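# Assemble two printed parts to match the model on the stand

## Task

Join the two printed parts so the result looks like the finished example on the stand. The robot must not tip over or end up leaning, and nothing may be knocked over or pushed out of the work area.

## Robot and tools

ROBOT. A Dexmate Vega: a three-wheeled mobile base, a Z-folding torso (thigh, shank, chest), a head with a camera, and two 7-joint arms with two-finger grippers. It begins in the preset stand. Viewed from above it measures 0.70 m long and 0.63 m wide (0.91 m with folded arms), and its front edge lies 0.35 m ahead of the base origin. Nothing prevents a tip-over, and a fallen robot cannot recover.

FRAMES. All positions are in metres. Base frame: origin on the floor at the turning point, on the centre line 0.185 m behind the front axle; x forward, y left, z up. chest, left_hand and right_hand are reported in this frame. A hand point sits between the fingers, 0.033 m back from the closed tips. Its fingers run along its z axis, close along its y axis, and its back (the wrist camera side) faces -x. base_odometry uses the base frame as it was at the start, and counts only wheel turns, so slipping looks like travel. Its heading is in rad, positive to the left. turned_by_wheels and turned_by_imu give rad turned since the previous result. base_tilt gives forward and right lean in degrees, each with about 2 degrees of error.

TOOL move. Every argument except cameras forms one action. Valid forms: base and/or joints (optionally with speeds or min_time_s), or target alone (optionally with min_time_s). A call with no action only reports state and images.
- base: one key only, and each is an offset from where the base last measured itself. translate_m is forward distance (+ forward, -2 to 2). strafe_m is sideways distance (+ left, -2 to 2; heading may drift about 0.02 rad). rotate_rad is a turn on the spot (+ counter-clockwise, -3.2 to 3.2). The front wheels first steer toward a new direction, which takes up to 1.1 s.
- joints: an object keyed by joint name holding absolute angles in rad. Ranges: torso_hip_rad 0 to 1.57, torso_knee_rad 0 to 3.141, torso_waist_rad -1.57 to 1.57 (chest forward lean = knee - hip - waist). Left arm: shoulder_pitch -3.041 to 3.041 (+ down), shoulder_yaw -0.423 to 1.523, upper_arm_roll ±3.041, elbow -3.041 to 0.214 (0 straight, - bends up), forearm_roll ±3.041, wrist_pitch ±1.366 (+ down), wrist_yaw -1.348 to 1.087 (+ left), gripper 0 to 0.785 (0 shut). The right arm mirrors this: shoulder_pitch negative swings down, shoulder_yaw -1.523 to 0.423, wrist_pitch negative tips down, wrist_yaw -1.087 to 1.348. Head: head_pan_rad ±2.792 (+ left), head_tilt_rad ±1.483, head_camera_tilt_rad -1.483 to 1.378 (+ down). Presets as (hip, knee, waist): stand 0.469, 1.617, 1.048; stand_high 0.78, 1.57, 0.44; lean_20 0.52, 1.05, 0.18; lean_45 0.52, 1.05, -0.26; low_lean_45 0, 0, -0.79. Folded arm, in key order: left 1, 0.5, -0.6, -2.5, 0, -0.9, 0; right -1, -0.5, 0.6, -2.5, 0, 0.9, 0. Fold the arms before going to low_lean_45.
- target: a single absolute hand pose in the base frame. Fields: side ("left"/"right"); x, y, z in m (-3 to 3); pitch_deg (90 = fingers pointing down, 0 = level, -30 to 95); heading_deg (0 = fingers forward, + counter-clockwise); roll_deg (default 0, + clockwise as seen from behind the hand; heading and roll -360 to 360); line_only true forces a straight path or else a refusal. Rolls r and r+180 count as the same pose. Straight paths are at most 45 cm; otherwise the arm follows an arc that can swing wide and flip the hand. Checks cover only the robot itself, not the scene. One target plays no more than 9.9 s, so after "short (part of ...)" send it again.
- speeds: caps for base motions only: translate_m and strafe_m 0.04 to 0.3 m/s, rotate_rad 0.1 to 0.6 rad/s.
- min_time_s: 0.1 to 8, the minimum duration of the arm and head motions.
- cameras: a list drawn from head_camera, left_wrist_camera, right_wrist_camera, all.

TOOL wait: seconds 0 to 10, with optional cameras; the robot keeps its last commands. TOOL zoom_image: camera plus region [x0, y0, x1, y1] in pixels of that camera's newest image, at most 504 on each side. Head images are 896x560 and wrist images 672x420. TOOL finished_scene ends the scene, and the assembly must stay correct afterwards.

RESULTS. The "move" line reads done or the worst status. base_status, joint_status and the hand statuses can be: done; off_target (came to rest away from target and may still push); contact_stop (an arm joint pushed near full torque for about 0.6 s); time_out; not_followed / "joint command not followed" / "pose unreachable" (a self- or arm-collision check held the command back); refused (target failed the check, so nothing moved); reached (within 10 mm and 2 degrees) or short. A stop on one joint halts its entire group (torso, left arm, right arm). If a call is refused or interrupted by a stop, the rest of the calls in that reply are skipped. on_its_own lists motions you did not command. MOTOR HOT, TORQUE FAULT and OVER-TEMPERATURE FAULT lines report overload or heat, and these stop the arm for a while.

GRIPPER. Open pads form a V. At angle a they are about 0.24 x a - 0.002 m apart at the hand point. The soft fingers reach their commanded angle whether or not anything is held, so confirm a grasp with the cameras. Commanding an angle below the one that fits the object makes the grip tighter. Heavy items sag about 0.02 m.

AVOID. Never let the arms strike or squeeze each other, including gripping the other hand's fingers. Do not drive into furniture: the base keeps pushing, and an imu turn above 0.03 rad after a straight drive points to a bump. Back an arm off after any stop. Do not drop parts, release them while moving, or bump fixed objects hard. Watch base_tilt and the balance when leaning the torso with the arms held out.

Each tool is called after ">>>" as name(argument=value, ...), one argument or row to a line, values as JSON.

## Session

>>> move(
)

Scene clock: 0.00 s.
Joint torques (N m): no reading
base_odometry: x=+0.000 y=+0.000 heading=+0.000
turned_by_wheels: +0.000
turned_by_imu: +0.000
base_tilt: forward=-0.3 right=+1.1
base_status: not commanded
joint_positions: torso_hip_rad=+0.469 torso_knee_rad=+1.617 torso_waist_rad=+1.048 left_shoulder_pitch_rad=+2.194 left_shoulder_yaw_rad=+0.006 left_upper_arm_roll_rad=+0.017 left_elbow_rad=-1.113 left_forearm_roll_rad=-0.012 left_wrist_pitch_rad=-0.505 left_wrist_yaw_rad=+0.014 left_gripper_rad=+0.005 right_shoulder_pitch_rad=-2.195 right_shoulder_yaw_rad=-0.018 right_upper_arm_roll_rad=+0.005 right_elbow_rad=-1.104 right_forearm_roll_rad=+0.000 right_wrist_pitch_rad=+0.481 right_wrist_yaw_rad=+0.013 right_gripper_rad=+0.005 head_pan_rad=+0.000 head_tilt_rad=+0.000 head_camera_tilt_rad=+0.000
joint_status: not commanded
chest: x=-0.0111 y=+0.0000 z=+1.4155 quat_wxyz=(+0.999, +0.000, +0.050, +0.000) (m; base frame)
left_hand: x=+0.1879 y=+0.2269 z=+0.6330 quat_wxyz=(+0.432, -0.003, +0.902, +0.000) pitch_deg=+38.8 heading_deg=+0.2 roll_deg=-0.2 back=up (m; base frame)
right_hand: x=+0.1769 y=-0.2367 z=+0.6224 quat_wxyz=(+0.417, -0.010, +0.909, +0.000) pitch_deg=+40.7 heading_deg=+0.6 roll_deg=-0.7 back=up (m; base frame)
pictures: head_camera, left_wrist_camera, right_wrist_camera

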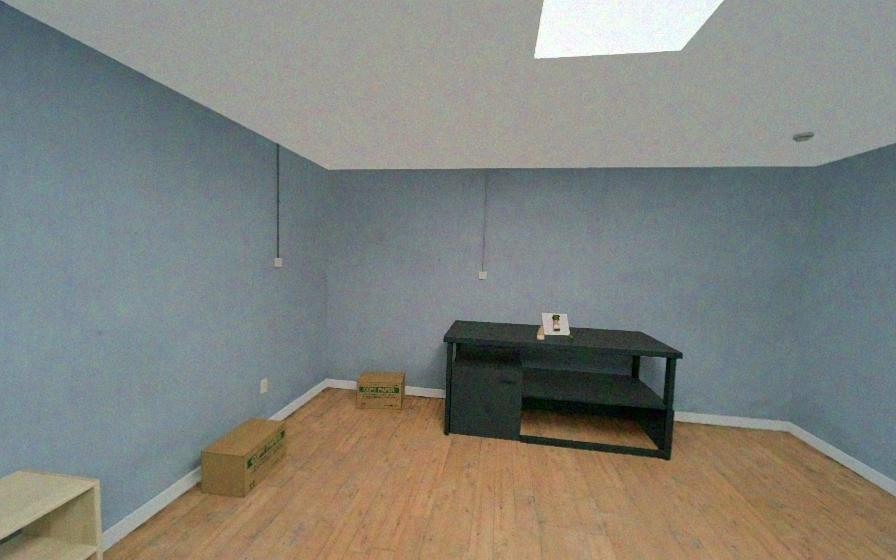

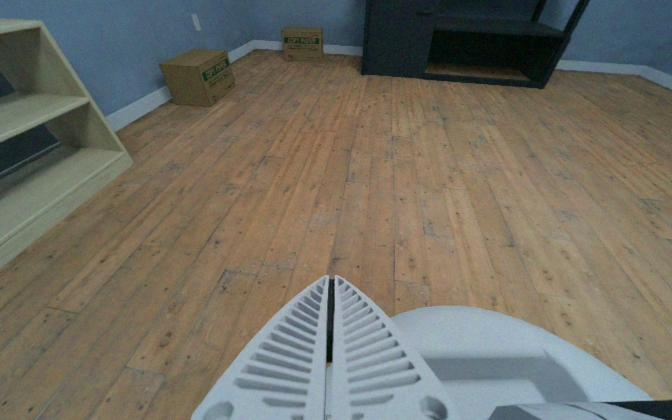

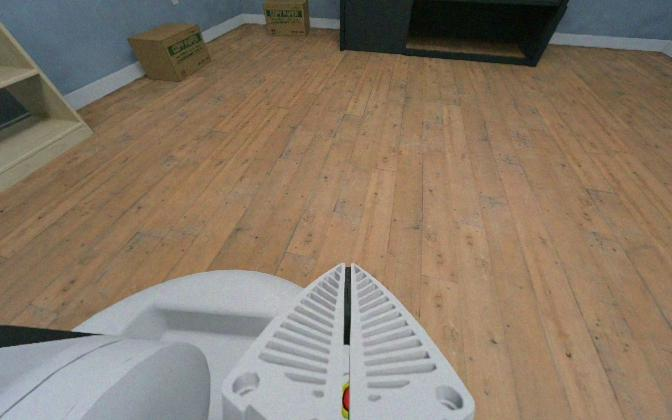

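>>> zoom_image(
  camera="head_camera",
  region=[420, 290, 700, 465],
)

>>> zoom_image(
  camera="head_camera",
  region=[510, 300, 600, 356],
)

Scaled by 1.800 from the camera's 896x560 image, which has a finer 960x600 frame.

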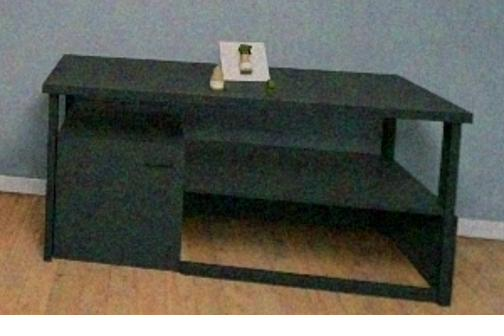

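Scaled by 5.600 from the camera's 896x560 image, which has a finer 960x600 frame.

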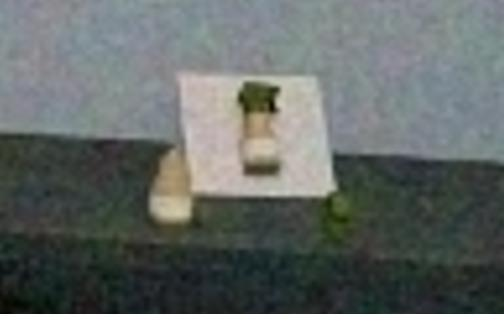

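>>> move(
  base={"rotate_rad": -0.25},
  joints={"head_camera_tilt_rad": 0.45},
)

>>> move(
  base={"translate_m": 1.3},
  cameras=["head_camera"],
)

Scene clock: 16.53 s.
Joint torques (N m): left_arm=[4.93 0.54 0.64 -4.76 -0.03 -3.9 0.16] | right_arm=[-3.47 -0.79 -0.07 -2.87 0.06 2.74 -0.03]
move: done
base_odometry: x=+0.000 y=+0.000 heading=-0.250
turned_by_wheels: -0.250
turned_by_imu: -0.246
base_tilt: forward=-0.3 right=+1.0
base_status: done
joint_positions: torso_hip_rad=+0.469 torso_knee_rad=+1.617 torso_waist_rad=+1.048 left_shoulder_pitch_rad=+2.194 left_shoulder_yaw_rad=+0.006 left_upper_arm_roll_rad=+0.017 left_elbow_rad=-1.113 left_forearm_roll_rad=-0.012 left_wrist_pitch_rad=-0.505 left_wrist_yaw_rad=+0.014 left_gripper_rad=+0.005 right_shoulder_pitch_rad=-2.195 right_shoulder_yaw_rad=-0.018 right_upper_arm_roll_rad=+0.005 right_elbow_rad=-1.104 right_forearm_roll_rad=+0.000 right_wrist_pitch_rad=+0.481 right_wrist_yaw_rad=+0.013 right_gripper_rad=+0.005 head_pan_rad=+0.000 head_tilt_rad=+0.000 head_camera_tilt_rad=+0.450
joint_status: all done
chest: x=-0.0111 y=+0.0000 z=+1.4155 quat_wxyz=(+0.999, +0.000, +0.050, +0.000) (m; base frame)
left_hand: x=+0.1879 y=+0.2269 z=+0.6330 quat_wxyz=(+0.432, -0.003, +0.902, +0.000) pitch_deg=+38.8 heading_deg=+0.2 roll_deg=-0.2 back=up (m; base frame)
right_hand: x=+0.1769 y=-0.2367 z=+0.6224 quat_wxyz=(+0.417, -0.010, +0.909, +0.000) pitch_deg=+40.7 heading_deg=+0.6 roll_deg=-0.7 back=up (m; base frame)
pictures: none

Scene clock: 22.73 s.
Joint torques (N m): left_arm=[4.72 0.59 0.51 -4.88 -0.03 -3.26 0.06] | right_arm=[-3.44 0.18 -0.01 -3.08 0.07 3.05 0.06]
move: done
base_odometry: x=+1.260 y=-0.322 heading=-0.251
turned_by_wheels: -0.001
turned_by_imu: -0.005
base_tilt: forward=-0.3 right=+1.0
base_status: done
joint_positions: torso_hip_rad=+0.469 torso_knee_rad=+1.617 torso_waist_rad=+1.048 left_shoulder_pitch_rad=+2.194 left_shoulder_yaw_rad=+0.006 left_upper_arm_roll_rad=+0.017 left_elbow_rad=-1.113 left_forearm_roll_rad=-0.012 left_wrist_pitch_rad=-0.505 left_wrist_yaw_rad=+0.014 left_gripper_rad=+0.005 right_shoulder_pitch_rad=-2.195 right_shoulder_yaw_rad=-0.018 right_upper_arm_roll_rad=+0.005 right_elbow_rad=-1.104 right_forearm_roll_rad=+0.000 right_wrist_pitch_rad=+0.481 right_wrist_yaw_rad=+0.013 right_gripper_rad=+0.005 head_pan_rad=+0.000 head_tilt_rad=+0.000 head_camera_tilt_rad=+0.450
joint_status: not commanded
chest: x=-0.0111 y=+0.0000 z=+1.4155 quat_wxyz=(+0.999, +0.000, +0.050, +0.000) (m; base frame)
left_hand: x=+0.1879 y=+0.2269 z=+0.6329 quat_wxyz=(+0.432, -0.003, +0.902, +0.000) pitch_deg=+38.8 heading_deg=+0.2 roll_deg=-0.2 back=up (m; base frame)
right_hand: x=+0.1769 y=-0.2367 z=+0.6224 quat_wxyz=(+0.417, -0.010, +0.909, +0.000) pitch_deg=+40.7 heading_deg=+0.6 roll_deg=-0.7 back=up (m; base frame)
pictures: head_camera

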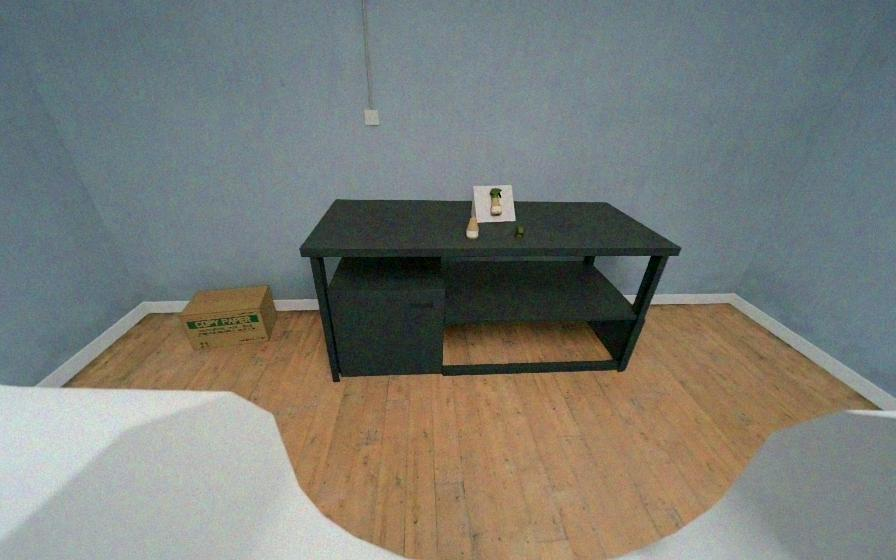

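>>> zoom_image(
  camera="head_camera",
  region=[440, 170, 560, 260],
)

Scaled by 4.200 from the camera's 896x560 image, which has a finer 960x600 frame.

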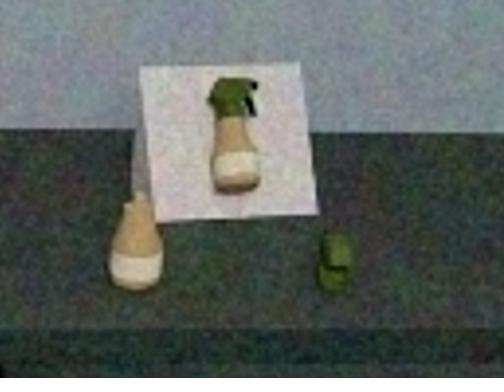

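>>> move(
  base={"translate_m": 0.55},
  joints={"head_camera_tilt_rad": 0.65},
)

>>> move(
  base={"strafe_m": -0.22},
  cameras=["head_camera"],
)

>>> move(
  target={"side":"left","x":0.4,"y":0.3,"z":1.1,"pitch_deg":30,"heading_deg":0},
)

>>> move(
  target={"side":"right","x":0.4,"y":-0.3,"z":1.1,"pitch_deg":30,"heading_deg":0},
  cameras=["all"],
)

Scene clock: 46.20 s.
Joint torques (N m): left_arm=[3.52 0.78 0.06 -4.97 -0.01 -3.62 0.07] | right_arm=[-3.07 -0.24 0.04 -3.18 0.01 3.08 0.21]
move: done
base_odometry: x=+1.793 y=-0.458 heading=-0.252
turned_by_wheels: -0.001
turned_by_imu: -0.003
base_tilt: forward=-0.3 right=+1.1
base_status: done
joint_positions: torso_hip_rad=+0.469 torso_knee_rad=+1.617 torso_waist_rad=+1.048 left_shoulder_pitch_rad=+2.194 left_shoulder_yaw_rad=+0.006 left_upper_arm_roll_rad=+0.017 left_elbow_rad=-1.113 left_forearm_roll_rad=-0.012 left_wrist_pitch_rad=-0.505 left_wrist_yaw_rad=+0.014 left_gripper_rad=+0.005 right_shoulder_pitch_rad=-2.195 right_shoulder_yaw_rad=-0.018 right_upper_arm_roll_rad=+0.005 right_elbow_rad=-1.104 right_forearm_roll_rad=+0.000 right_wrist_pitch_rad=+0.481 right_wrist_yaw_rad=+0.013 right_gripper_rad=+0.005 head_pan_rad=+0.000 head_tilt_rad=+0.000 head_camera_tilt_rad=+0.650
joint_status: all done
chest: x=-0.0111 y=+0.0000 z=+1.4155 quat_wxyz=(+0.999, +0.000, +0.050, +0.000) (m; base frame)
left_hand: x=+0.1879 y=+0.2269 z=+0.6329 quat_wxyz=(+0.432, -0.003, +0.902, +0.000) pitch_deg=+38.8 heading_deg=+0.2 roll_deg=-0.2 back=up (m; base frame)
right_hand: x=+0.1769 y=-0.2367 z=+0.6224 quat_wxyz=(+0.417, -0.010, +0.909, +0.000) pitch_deg=+40.7 heading_deg=+0.6 roll_deg=-0.7 back=up (m; base frame)
pictures: none

Scene clock: 49.20 s.
Joint torques (N m): left_arm=[4.02 0.32 0.35 -4.62 -0.03 -3.14 0.19] | right_arm=[-3.24 -0.31 -0.53 -2.61 0.06 3.03 -0.01]
move: done
base_odometry: x=+1.737 y=-0.671 heading=-0.254
turned_by_wheels: -0.002
turned_by_imu: -0.005
base_tilt: forward=-0.3 right=+1.1
base_status: done
joint_positions: torso_hip_rad=+0.469 torso_knee_rad=+1.617 torso_waist_rad=+1.048 left_shoulder_pitch_rad=+2.194 left_shoulder_yaw_rad=+0.006 left_upper_arm_roll_rad=+0.017 left_elbow_rad=-1.113 left_forearm_roll_rad=-0.012 left_wrist_pitch_rad=-0.505 left_wrist_yaw_rad=+0.014 left_gripper_rad=+0.005 right_shoulder_pitch_rad=-2.195 right_shoulder_yaw_rad=-0.018 right_upper_arm_roll_rad=+0.005 right_elbow_rad=-1.104 right_forearm_roll_rad=+0.000 right_wrist_pitch_rad=+0.481 right_wrist_yaw_rad=+0.013 right_gripper_rad=+0.005 head_pan_rad=+0.000 head_tilt_rad=+0.000 head_camera_tilt_rad=+0.650
joint_status: not commanded
chest: x=-0.0111 y=+0.0000 z=+1.4155 quat_wxyz=(+0.999, +0.000, +0.050, +0.000) (m; base frame)
left_hand: x=+0.1879 y=+0.2269 z=+0.6329 quat_wxyz=(+0.432, -0.003, +0.902, +0.000) pitch_deg=+38.8 heading_deg=+0.2 roll_deg=-0.2 back=up (m; base frame)
right_hand: x=+0.1769 y=-0.2367 z=+0.6224 quat_wxyz=(+0.417, -0.010, +0.909, +0.000) pitch_deg=+40.7 heading_deg=+0.6 roll_deg=-0.7 back=up (m; base frame)
pictures: head_camera

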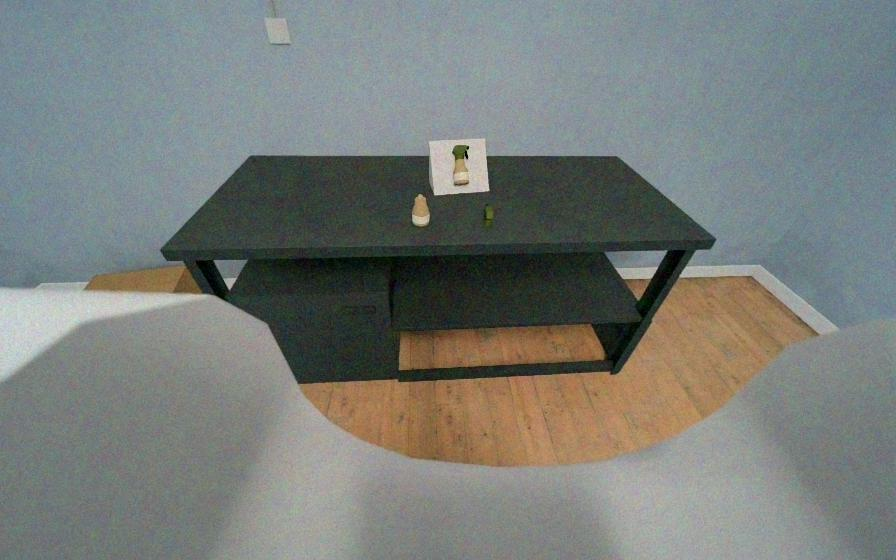

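Scene clock: 56.03 s.
Joint torques (N m): left_arm=[5.83 2.89 -13.08 -5.74 0.74 -2.14 -0.02] | right_arm=[-4.35 -0.77 -0.74 -3.11 -0.04 3.14 -0.04]
move: done
base_odometry: x=+1.737 y=-0.671 heading=-0.254
turned_by_wheels: +0.000
turned_by_imu: -0.001
base_tilt: forward=-0.3 right=+1.1
base_status: not commanded
joint_positions: torso_hip_rad=+0.469 torso_knee_rad=+1.617 torso_waist_rad=+1.048 left_shoulder_pitch_rad=+2.894 left_shoulder_yaw_rad=+1.102 left_upper_arm_roll_rad=-0.821 left_elbow_rad=-2.694 left_forearm_roll_rad=-1.326 left_wrist_pitch_rad=+0.196 left_wrist_yaw_rad=+0.745 left_gripper_rad=+0.005 right_shoulder_pitch_rad=-2.195 right_shoulder_yaw_rad=-0.018 right_upper_arm_roll_rad=+0.005 right_elbow_rad=-1.104 right_forearm_roll_rad=+0.000 right_wrist_pitch_rad=+0.481 right_wrist_yaw_rad=+0.013 right_gripper_rad=+0.005 head_pan_rad=+0.000 head_tilt_rad=+0.000 head_camera_tilt_rad=+0.650
joint_status: not commanded
chest: x=-0.0111 y=+0.0000 z=+1.4155 quat_wxyz=(+0.999, +0.000, +0.050, +0.000) (m; base frame)
left_hand: x=+0.4010 y=+0.3037 z=+1.0995 quat_wxyz=(+0.501, -0.002, +0.865, +0.002) pitch_deg=+29.9 heading_deg=+0.4 roll_deg=+0.1 back=up (m; base frame)
left_hand_status: reached (checked arc [a long move; over the whole arc the hand travels 0.98 m to end 0.52 m from its start, up to 0.35 m off the straight line; left_elbow_rad turns most, 1.59 rad; on the way or at its end the hand turns up to 33 deg from its attitude at the start], planned for 5.3 s): 4 mm and 0.4 deg off.
right_hand: x=+0.1769 y=-0.2367 z=+0.6224 quat_wxyz=(+0.417, -0.010, +0.909, +0.000) pitch_deg=+40.7 heading_deg=+0.6 roll_deg=-0.7 back=up (m; base frame)
pictures: none

Scene clock: 62.90 s.
Joint torques (N m): left_arm=[4.59 2.2 -13.49 -6.47 0.77 -2.31 0.24] | right_arm=[-2.95 -3.16 15.55 -6.07 -0.81 2.41 0]
move: done
base_odometry: x=+1.737 y=-0.671 heading=-0.254
turned_by_wheels: +0.000
turned_by_imu: -0.001
base_tilt: forward=-0.3 right=+1.1
base_status: not commanded
joint_positions: torso_hip_rad=+0.469 torso_knee_rad=+1.617 torso_waist_rad=+1.048 left_shoulder_pitch_rad=+2.897 left_shoulder_yaw_rad=+1.105 left_upper_arm_roll_rad=-0.824 left_elbow_rad=-2.699 left_forearm_roll_rad=-1.331 left_wrist_pitch_rad=+0.199 left_wrist_yaw_rad=+0.748 left_gripper_rad=+0.005 right_shoulder_pitch_rad=-2.894 right_shoulder_yaw_rad=-1.101 right_upper_arm_roll_rad=+0.820 right_elbow_rad=-2.694 right_forearm_roll_rad=+1.325 right_wrist_pitch_rad=-0.196 right_wrist_yaw_rad=-0.745 right_gripper_rad=+0.005 head_pan_rad=+0.000 head_tilt_rad=+0.000 head_camera_tilt_rad=+0.650
joint_status: not commanded
chest: x=-0.0111 y=+0.0000 z=+1.4155 quat_wxyz=(+0.999, +0.000, +0.050, +0.000) (m; base frame)
left_hand: x=+0.3999 y=+0.3000 z=+1.0998 quat_wxyz=(+0.500, +0.000, +0.866, +0.000) pitch_deg=+30.0 heading_deg=+0.0 roll_deg=+0.0 back=up (m; base frame)
right_hand: x=+0.4009 y=-0.3037 z=+1.0994 quat_wxyz=(+0.501, +0.002, +0.865, -0.002) pitch_deg=+29.9 heading_deg=-0.4 roll_deg=-0.1 back=up (m; base frame)
right_hand_status: reached (checked arc [a long move; over the whole arc the hand travels 0.99 m to end 0.53 m from its start, up to 0.35 m off the straight line; right_elbow_rad turns most, 1.60 rad; on the way or at its end the hand turns up to 34 deg from its attitude at the start], planned for 5.3 s): 4 mm and 0.4 deg off.
pictures: head_camera, left_wrist_camera, right_wrist_camera

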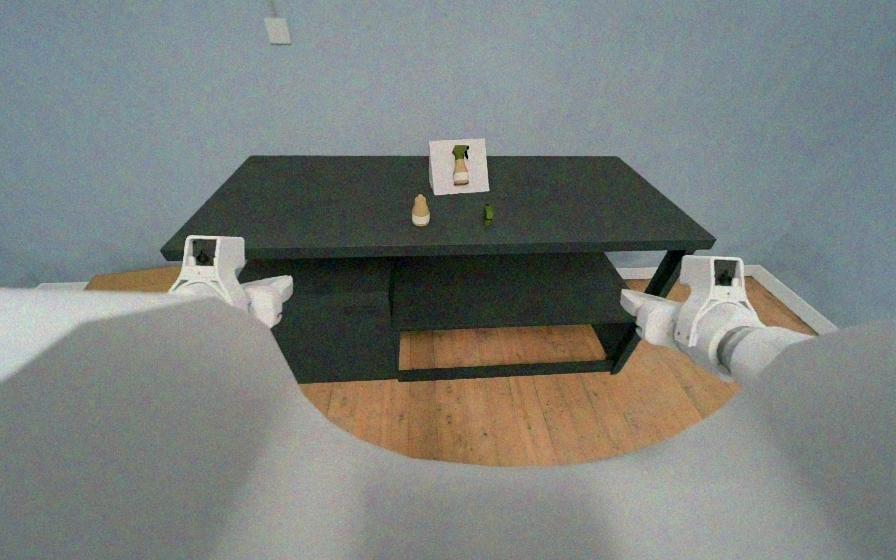

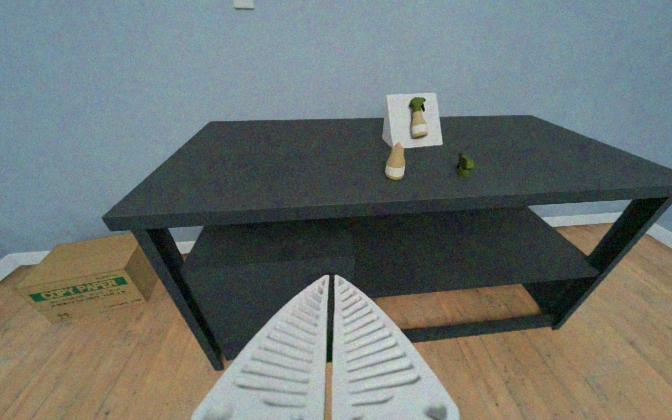

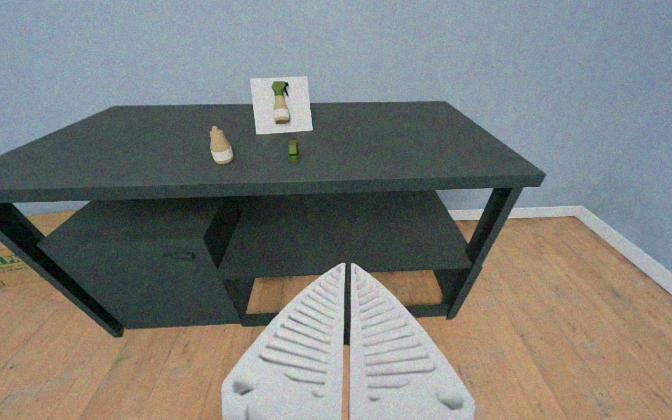

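>>> zoom_image(
  camera="right_wrist_camera",
  region=[190, 70, 340, 180],
)

>>> zoom_image(
  camera="left_wrist_camera",
  region=[360, 80, 510, 190],
)

>>> zoom_image(
  camera="head_camera",
  region=[390, 130, 520, 235],
)

Scaled by 3.360 from the camera's 672x420 image, which has a finer 960x600 frame.

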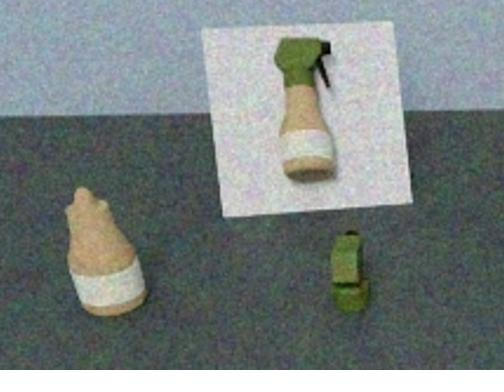

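Scaled by 3.360 from the camera's 672x420 image, which has a finer 960x600 frame.

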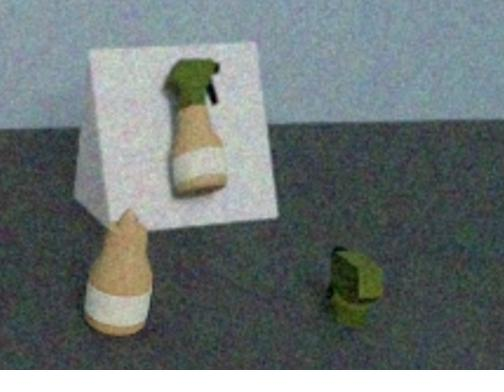

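Scaled by 3.877 from the camera's 896x560 image, which has a finer 960x600 frame.

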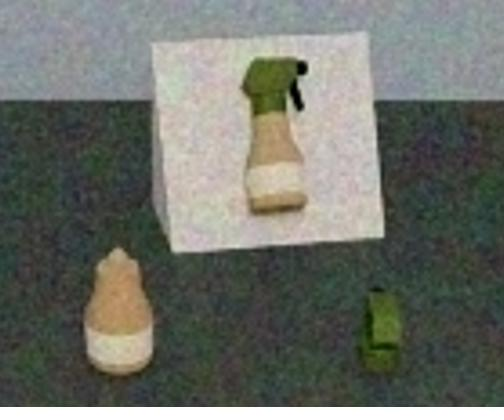

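>>> move(
  base={"translate_m": 0.42},
  speeds={"translate_m": 0.15},
  joints={"head_camera_tilt_rad": 0.85},
  cameras=["all"],
)

>>> zoom_image(
  camera="head_camera",
  region=[370, 80, 560, 280],
)

>>> zoom_image(
  camera="right_wrist_camera",
  region=[60, 40, 370, 280],
)

>>> zoom_image(
  camera="left_wrist_camera",
  region=[370, 40, 600, 280],
)

Scene clock: 80.00 s.
Joint torques (N m): left_arm=[3.1 2.27 -12.85 -5.92 0.68 -2.6 0.32] | right_arm=[-3.26 -1.73 15.43 -5.51 -0.73 2.07 -0.1]
move: done
base_odometry: x=+2.144 y=-0.775 heading=-0.253
turned_by_wheels: +0.001
turned_by_imu: +0.001
base_tilt: forward=-0.3 right=+1.0
base_status: done
joint_positions: torso_hip_rad=+0.469 torso_knee_rad=+1.617 torso_waist_rad=+1.048 left_shoulder_pitch_rad=+2.897 left_shoulder_yaw_rad=+1.105 left_upper_arm_roll_rad=-0.824 left_elbow_rad=-2.699 left_forearm_roll_rad=-1.331 left_wrist_pitch_rad=+0.199 left_wrist_yaw_rad=+0.748 left_gripper_rad=+0.005 right_shoulder_pitch_rad=-2.896 right_shoulder_yaw_rad=-1.105 right_upper_arm_roll_rad=+0.823 right_elbow_rad=-2.699 right_forearm_roll_rad=+1.330 right_wrist_pitch_rad=-0.198 right_wrist_yaw_rad=-0.748 right_gripper_rad=+0.005 head_pan_rad=+0.000 head_tilt_rad=+0.000 head_camera_tilt_rad=+0.850
joint_status: all done
chest: x=-0.0110 y=+0.0000 z=+1.4155 quat_wxyz=(+0.999, +0.000, +0.050, +0.000) (m; base frame)
left_hand: x=+0.4000 y=+0.3000 z=+1.0998 quat_wxyz=(+0.500, +0.000, +0.866, +0.000) pitch_deg=+30.0 heading_deg=+0.0 roll_deg=+0.0 back=up (m; base frame)
right_hand: x=+0.3999 y=-0.3001 z=+1.0997 quat_wxyz=(+0.500, +0.000, +0.866, +0.000) pitch_deg=+30.0 heading_deg=+0.0 roll_deg=+0.0 back=up (m; base frame)
pictures: head_camera, left_wrist_camera, right_wrist_camera

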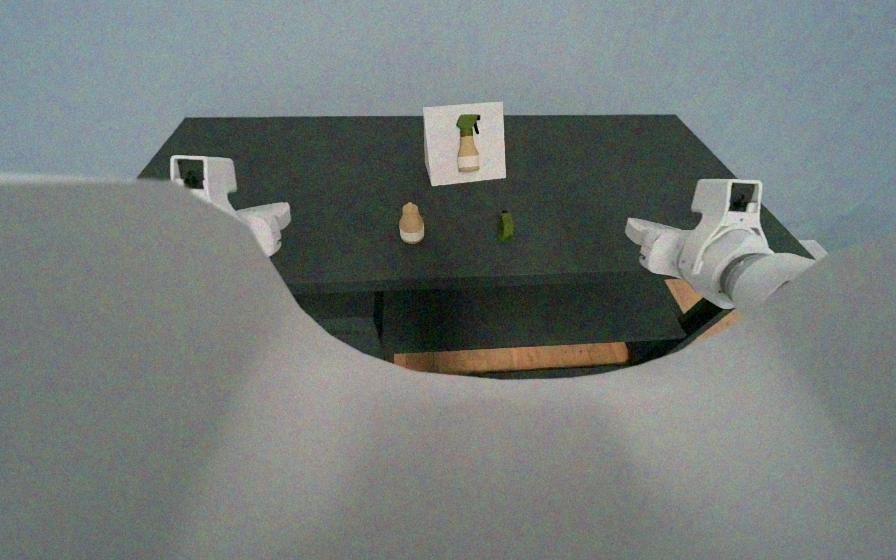

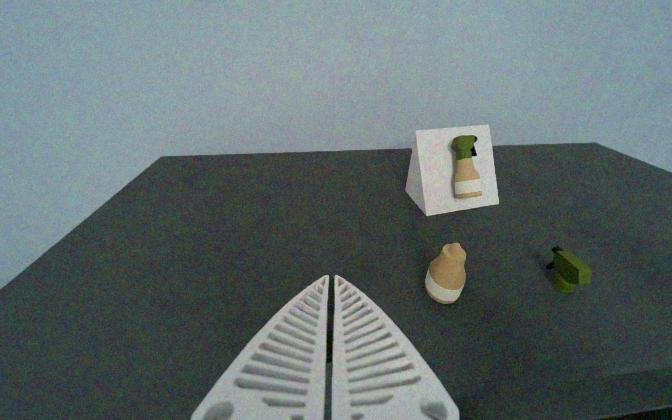

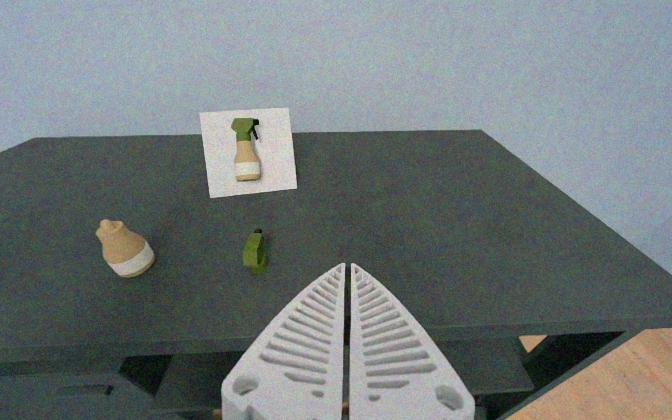

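Scaled by 2.520 from the camera's 896x560 image, which has a finer 960x600 frame.

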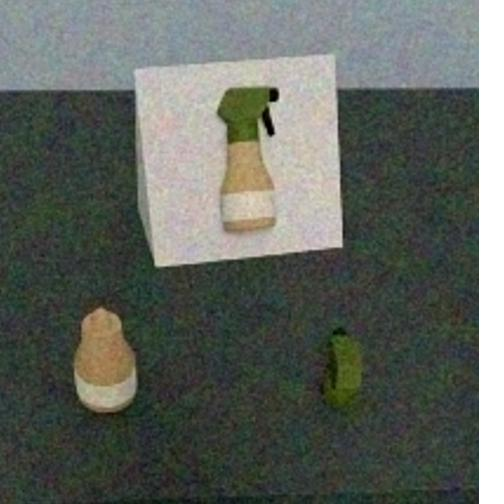

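Scaled by 1.626 from the camera's 672x420 image, which has a finer 960x600 frame.

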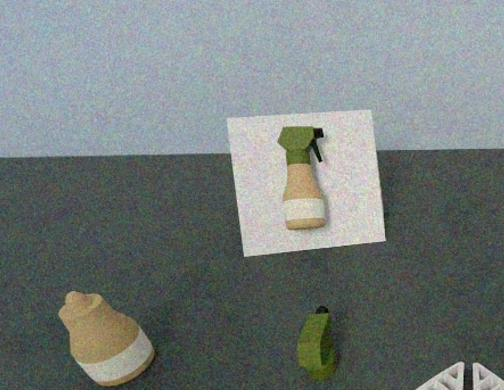

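Scaled by 2.100 from the camera's 672x420 image, which has a finer 960x600 frame.

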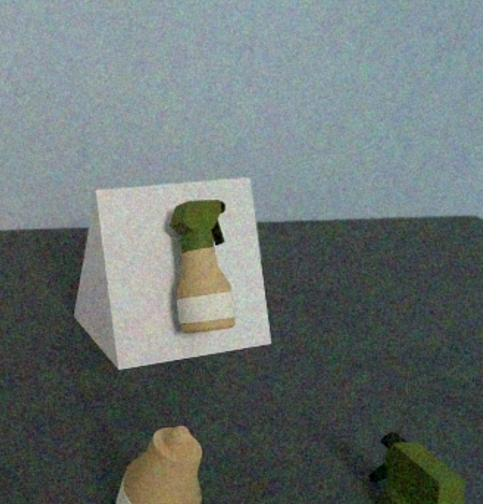

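>>> move(
  target={"side":"right","x":0.58,"y":-0.15,"z":1.1,"pitch_deg":80,"heading_deg":0},
  cameras=["head_camera","right_wrist_camera"],
)

>>> move(
  target={"side":"left","x":0.56,"y":0.2,"z":1.1,"pitch_deg":80,"heading_deg":0},
  cameras=["all"],
)

Scene clock: 126.17 s.
Joint torques (N m): left_arm=[3.62 1.69 -12.84 -7.68 0.72 -3.2 0.25] | right_arm=[21.93 1.61 6.25 1.93 0.67 -0.09 0.32]
move: short
base_odometry: x=+2.144 y=-0.775 heading=-0.253
turned_by_wheels: +0.000
turned_by_imu: -0.002
base_tilt: forward=-0.3 right=+1.1
base_status: not commanded
joint_positions: torso_hip_rad=+0.469 torso_knee_rad=+1.617 torso_waist_rad=+1.048 left_shoulder_pitch_rad=+2.897 left_shoulder_yaw_rad=+1.105 left_upper_arm_roll_rad=-0.824 left_elbow_rad=-2.699 left_forearm_roll_rad=-1.331 left_wrist_pitch_rad=+0.199 left_wrist_yaw_rad=+0.748 left_gripper_rad=+0.005 right_shoulder_pitch_rad=+0.163 right_shoulder_yaw_rad=-0.650 right_upper_arm_roll_rad=-1.685 right_elbow_rad=-1.345 right_forearm_roll_rad=-0.211 right_wrist_pitch_rad=+0.846 right_wrist_yaw_rad=+1.230 right_gripper_rad=+0.005 head_pan_rad=+0.000 head_tilt_rad=+0.000 head_camera_tilt_rad=+0.850
joint_status: not commanded
chest: x=-0.0110 y=+0.0000 z=+1.4155 quat_wxyz=(+0.999, +0.000, +0.050, +0.000) (m; base frame)
left_hand: x=+0.4000 y=+0.3000 z=+1.0998 quat_wxyz=(+0.500, +0.000, +0.866, +0.000) pitch_deg=+30.0 heading_deg=+0.0 roll_deg=+0.0 back=up (m; base frame)
right_hand: x=+0.5641 y=-0.1179 z=+1.0879 quat_wxyz=(+0.045, -0.997, +0.001, -0.067) pitch_deg=+80.7 heading_deg=+33.6 roll_deg=+33.7 (m; base frame)
right_hand_status: short (part of a checked arc of 10.1 s [no straight line was possible; over the whole arc the hand travels 1.06 m to end 0.23 m from its start, up to 0.35 m off the straight line; right_shoulder_pitch_rad turns most, 3.11 rad; on the way or at its end the hand turns up to 180 deg from its attitude at the start], the rest not played, planned for 9.9 s): 38 mm and 5.6 deg off.
pictures: head_camera, right_wrist_camera

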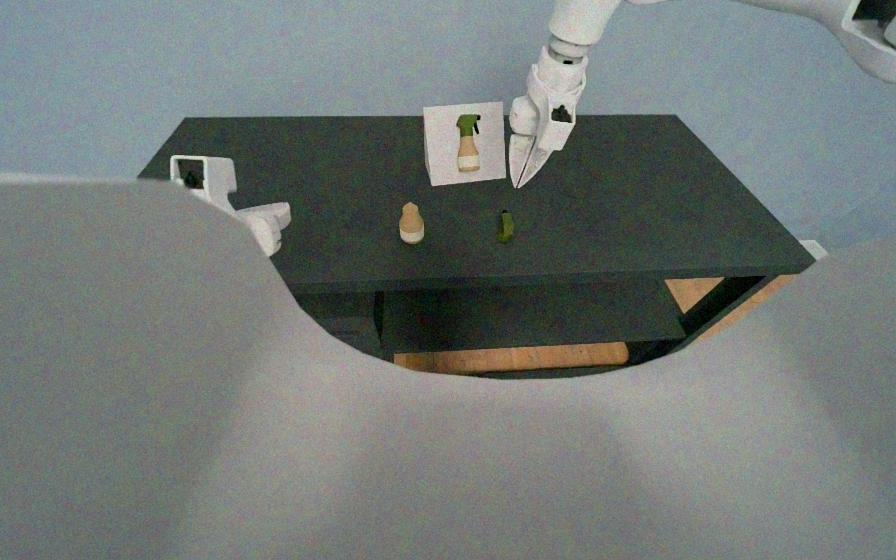

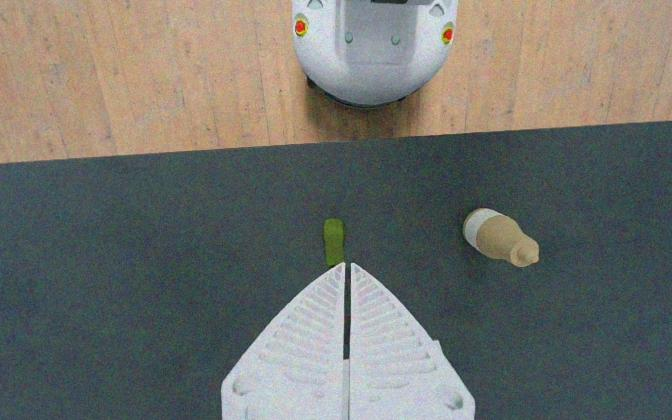

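Scene clock: 137.63 s.
Joint torques (N m): left_arm=[-25.59 -0.37 -12.6 2.17 -0.82 0.54 0.33] | right_arm=[20.21 2.9 5.71 2.27 0.68 0.64 0]
move: short
base_odometry: x=+2.144 y=-0.775 heading=-0.253
turned_by_wheels: +0.000
turned_by_imu: -0.002
base_tilt: forward=-0.2 right=+1.0
base_status: not commanded
joint_positions: torso_hip_rad=+0.469 torso_knee_rad=+1.617 torso_waist_rad=+1.048 left_shoulder_pitch_rad=-0.163 left_shoulder_yaw_rad=+0.794 left_upper_arm_roll_rad=+1.779 left_elbow_rad=-1.550 left_forearm_roll_rad=-2.781 left_wrist_pitch_rad=+0.812 left_wrist_yaw_rad=+1.063 left_gripper_rad=+0.005 right_shoulder_pitch_rad=+0.169 right_shoulder_yaw_rad=-0.649 right_upper_arm_roll_rad=-1.690 right_elbow_rad=-1.343 right_forearm_roll_rad=-0.213 right_wrist_pitch_rad=+0.848 right_wrist_yaw_rad=+1.233 right_gripper_rad=+0.005 head_pan_rad=+0.000 head_tilt_rad=+0.000 head_camera_tilt_rad=+0.850
joint_status: not commanded
chest: x=-0.0110 y=+0.0000 z=+1.4155 quat_wxyz=(+0.999, +0.000, +0.050, +0.000) (m; base frame)
left_hand: x=+0.5351 y=+0.1418 z=+1.0447 quat_wxyz=(+0.075, +0.030, +0.995, -0.050) pitch_deg=+79.6 heading_deg=-35.3 roll_deg=-31.8 (m; base frame)
left_hand_status: short (part of a checked arc of 10.7 s [no straight line was possible; over the whole arc the hand travels 0.64 m to end 0.19 m from its start, up to 0.24 m off the straight line; left_shoulder_pitch_rad turns most, 3.30 rad; on the way or at its end the hand turns up to 53 deg from its attitude at the start], the rest not played, planned for 9.9 s): 84 mm and 6.8 deg off.
right_hand: x=+0.5658 y=-0.1213 z=+1.0890 quat_wxyz=(+0.040, -0.997, +0.001, -0.069) pitch_deg=+80.8 heading_deg=+29.9 roll_deg=+30.0 (m; base frame)
pictures: head_camera, left_wrist_camera, right_wrist_camera

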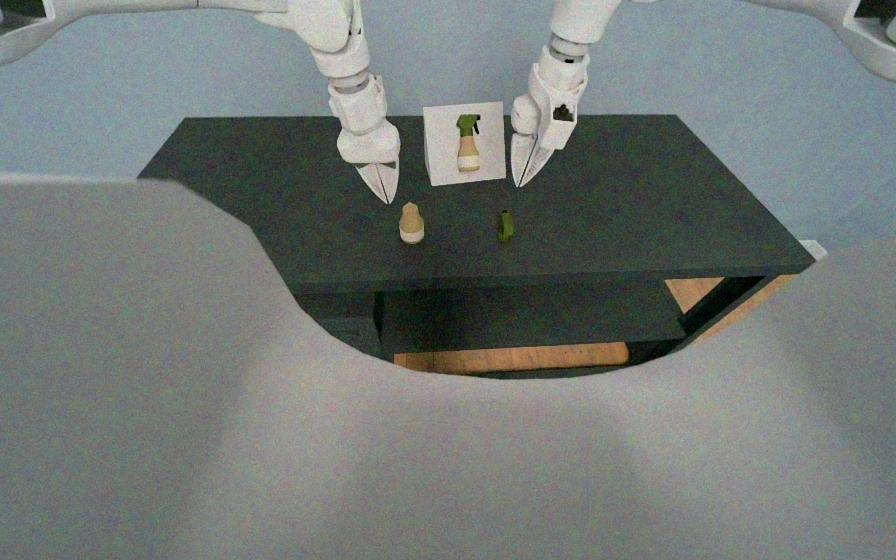

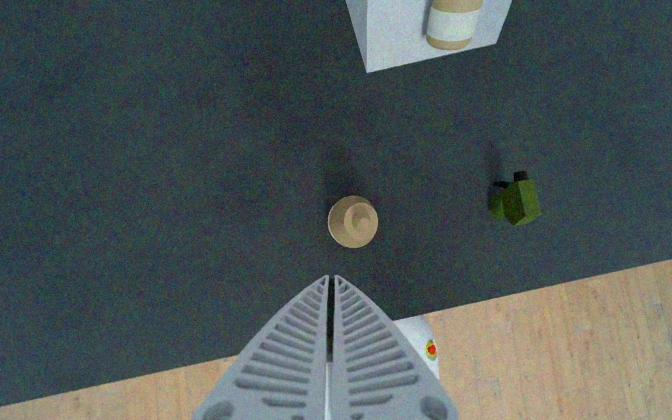

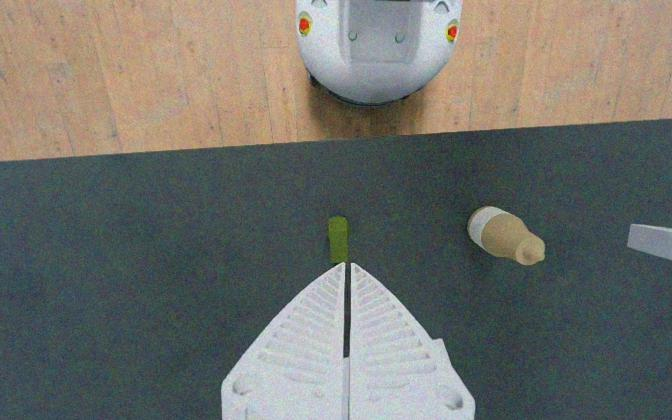

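>>> zoom_image(
  camera="left_wrist_camera",
  region=[300, 160, 400, 260],
)

>>> zoom_image(
  camera="left_wrist_camera",
  region=[460, 150, 560, 240],
)

>>> zoom_image(
  camera="right_wrist_camera",
  region=[290, 190, 390, 280],
)

>>> zoom_image(
  camera="right_wrist_camera",
  region=[450, 190, 560, 280],
)

Scaled by 5.040 from the camera's 672x420 image, which has a finer 960x600 frame.

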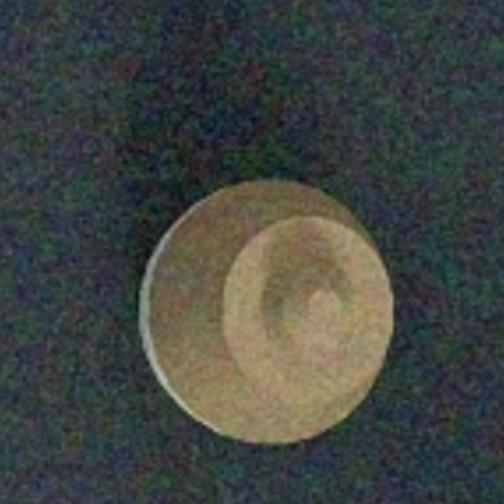

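Scaled by 5.040 from the camera's 672x420 image, which has a finer 960x600 frame.

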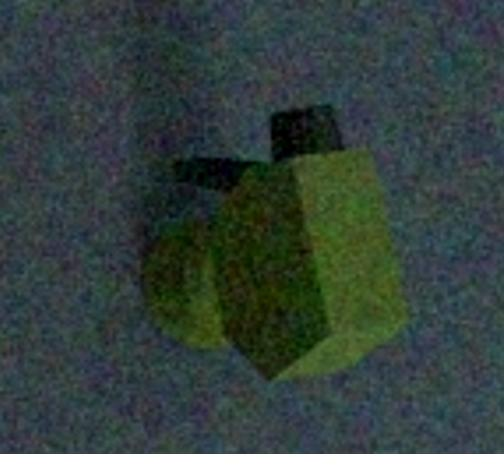

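Scaled by 5.040 from the camera's 672x420 image, which has a finer 960x600 frame.

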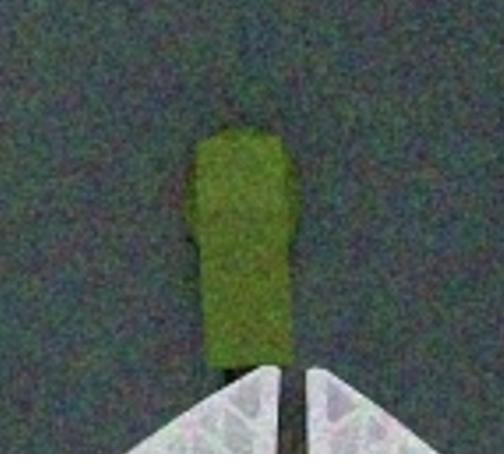

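Scaled by 4.582 from the camera's 672x420 image, which has a finer 960x600 frame.

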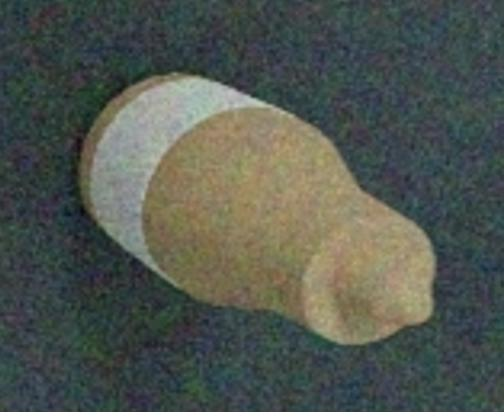

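>>> move(
  target={"side":"left","x":0.47,"y":0.14,"z":0.96,"pitch_deg":80,"heading_deg":0},
  cameras=["head_camera","left_wrist_camera"],
)

>>> zoom_image(
  camera="left_wrist_camera",
  region=[270, 80, 410, 200],
)

Scene clock: 163.40 s.
Joint torques (N m): left_arm=[-12.51 1.04 -11.01 -1.91 0.16 -1.04 0.22] | right_arm=[21.32 1.92 6.07 1.9 0.69 -0.2 0.1]
move: done
base_odometry: x=+2.144 y=-0.775 heading=-0.253
turned_by_wheels: +0.000
turned_by_imu: -0.001
base_tilt: forward=-0.3 right=+1.1
base_status: not commanded
joint_positions: torso_hip_rad=+0.469 torso_knee_rad=+1.617 torso_waist_rad=+1.048 left_shoulder_pitch_rad=-0.129 left_shoulder_yaw_rad=+0.839 left_upper_arm_roll_rad=+1.971 left_elbow_rad=-1.893 left_forearm_roll_rad=-2.669 left_wrist_pitch_rad=+0.390 left_wrist_yaw_rad=+1.087 left_gripper_rad=+0.005 right_shoulder_pitch_rad=+0.169 right_shoulder_yaw_rad=-0.649 right_upper_arm_roll_rad=-1.690 right_elbow_rad=-1.343 right_forearm_roll_rad=-0.213 right_wrist_pitch_rad=+0.848 right_wrist_yaw_rad=+1.233 right_gripper_rad=+0.005 head_pan_rad=+0.000 head_tilt_rad=+0.000 head_camera_tilt_rad=+0.850
joint_status: not commanded
chest: x=-0.0110 y=+0.0000 z=+1.4155 quat_wxyz=(+0.999, +0.000, +0.050, +0.000) (m; base frame)
left_hand: x=+0.4710 y=+0.1399 z=+0.9610 quat_wxyz=(+0.087, +0.000, +0.996, -0.001) pitch_deg=+80.0 heading_deg=-0.4 roll_deg=-0.4 (m; base frame)
left_hand_status: reached (straight line, planned for 1.7 s): 1 mm and 0.1 deg off.
right_hand: x=+0.5658 y=-0.1213 z=+1.0890 quat_wxyz=(+0.040, -0.997, +0.001, -0.069) pitch_deg=+80.8 heading_deg=+29.9 roll_deg=+30.0 (m; base frame)
pictures: head_camera, left_wrist_camera

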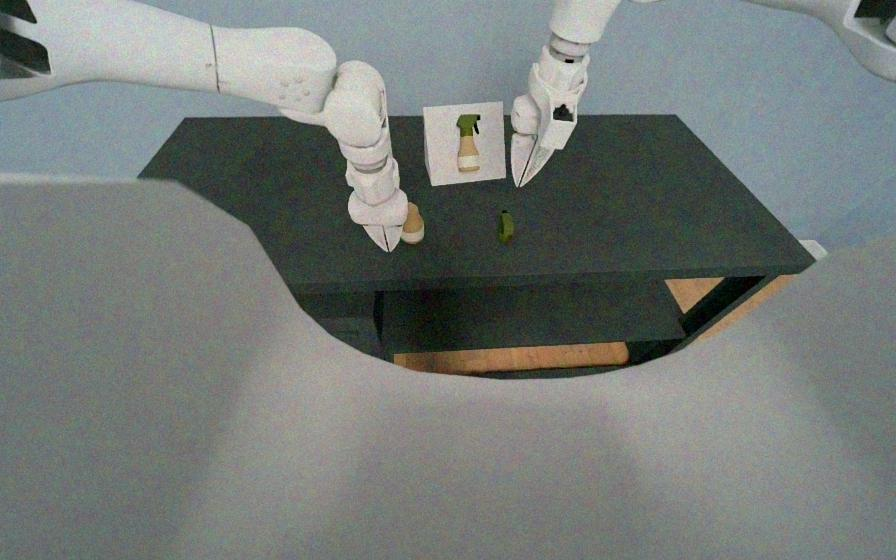

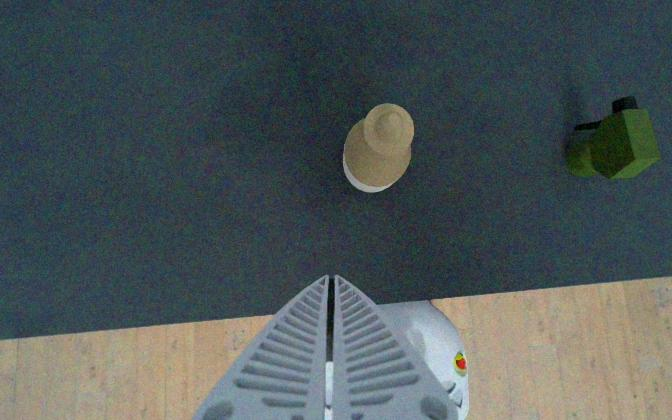

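Scaled by 3.600 from the camera's 672x420 image, which has a finer 960x600 frame.

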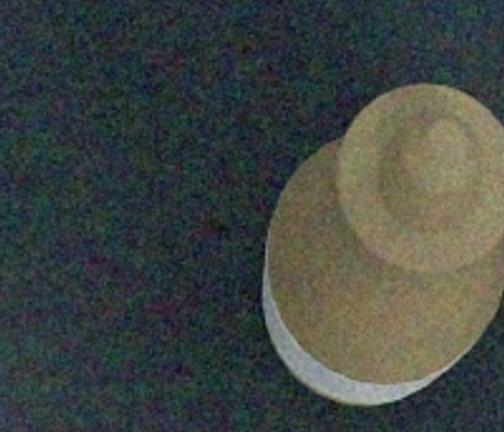

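>>> zoom_image(
  camera="left_wrist_camera",
  region=[355, 95, 425, 155],
)

>>> zoom_image(
  camera="head_camera",
  region=[390, 190, 440, 250],
)

>>> zoom_image(
  camera="left_wrist_camera",
  region=[555, 80, 672, 190],
)

Scaled by 7.200 from the camera's 672x420 image, which has a finer 960x600 frame.

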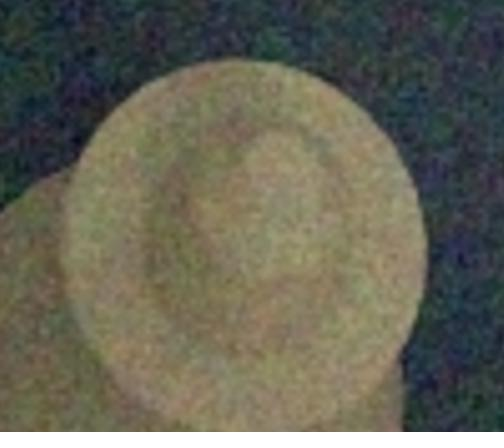

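Scaled by 8.400 from the camera's 896x560 image, which has a finer 960x600 frame.

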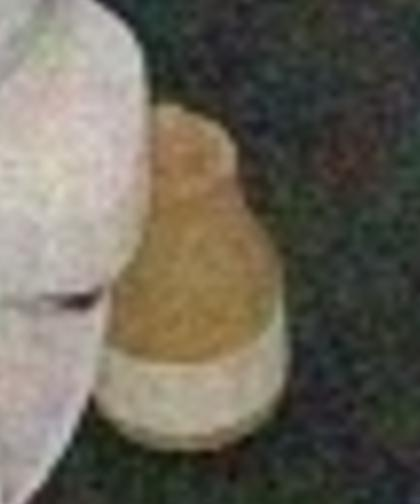

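Scaled by 4.308 from the camera's 672x420 image, which has a finer 960x600 frame.

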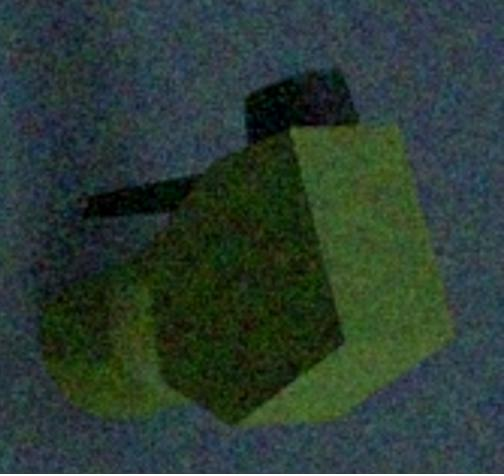

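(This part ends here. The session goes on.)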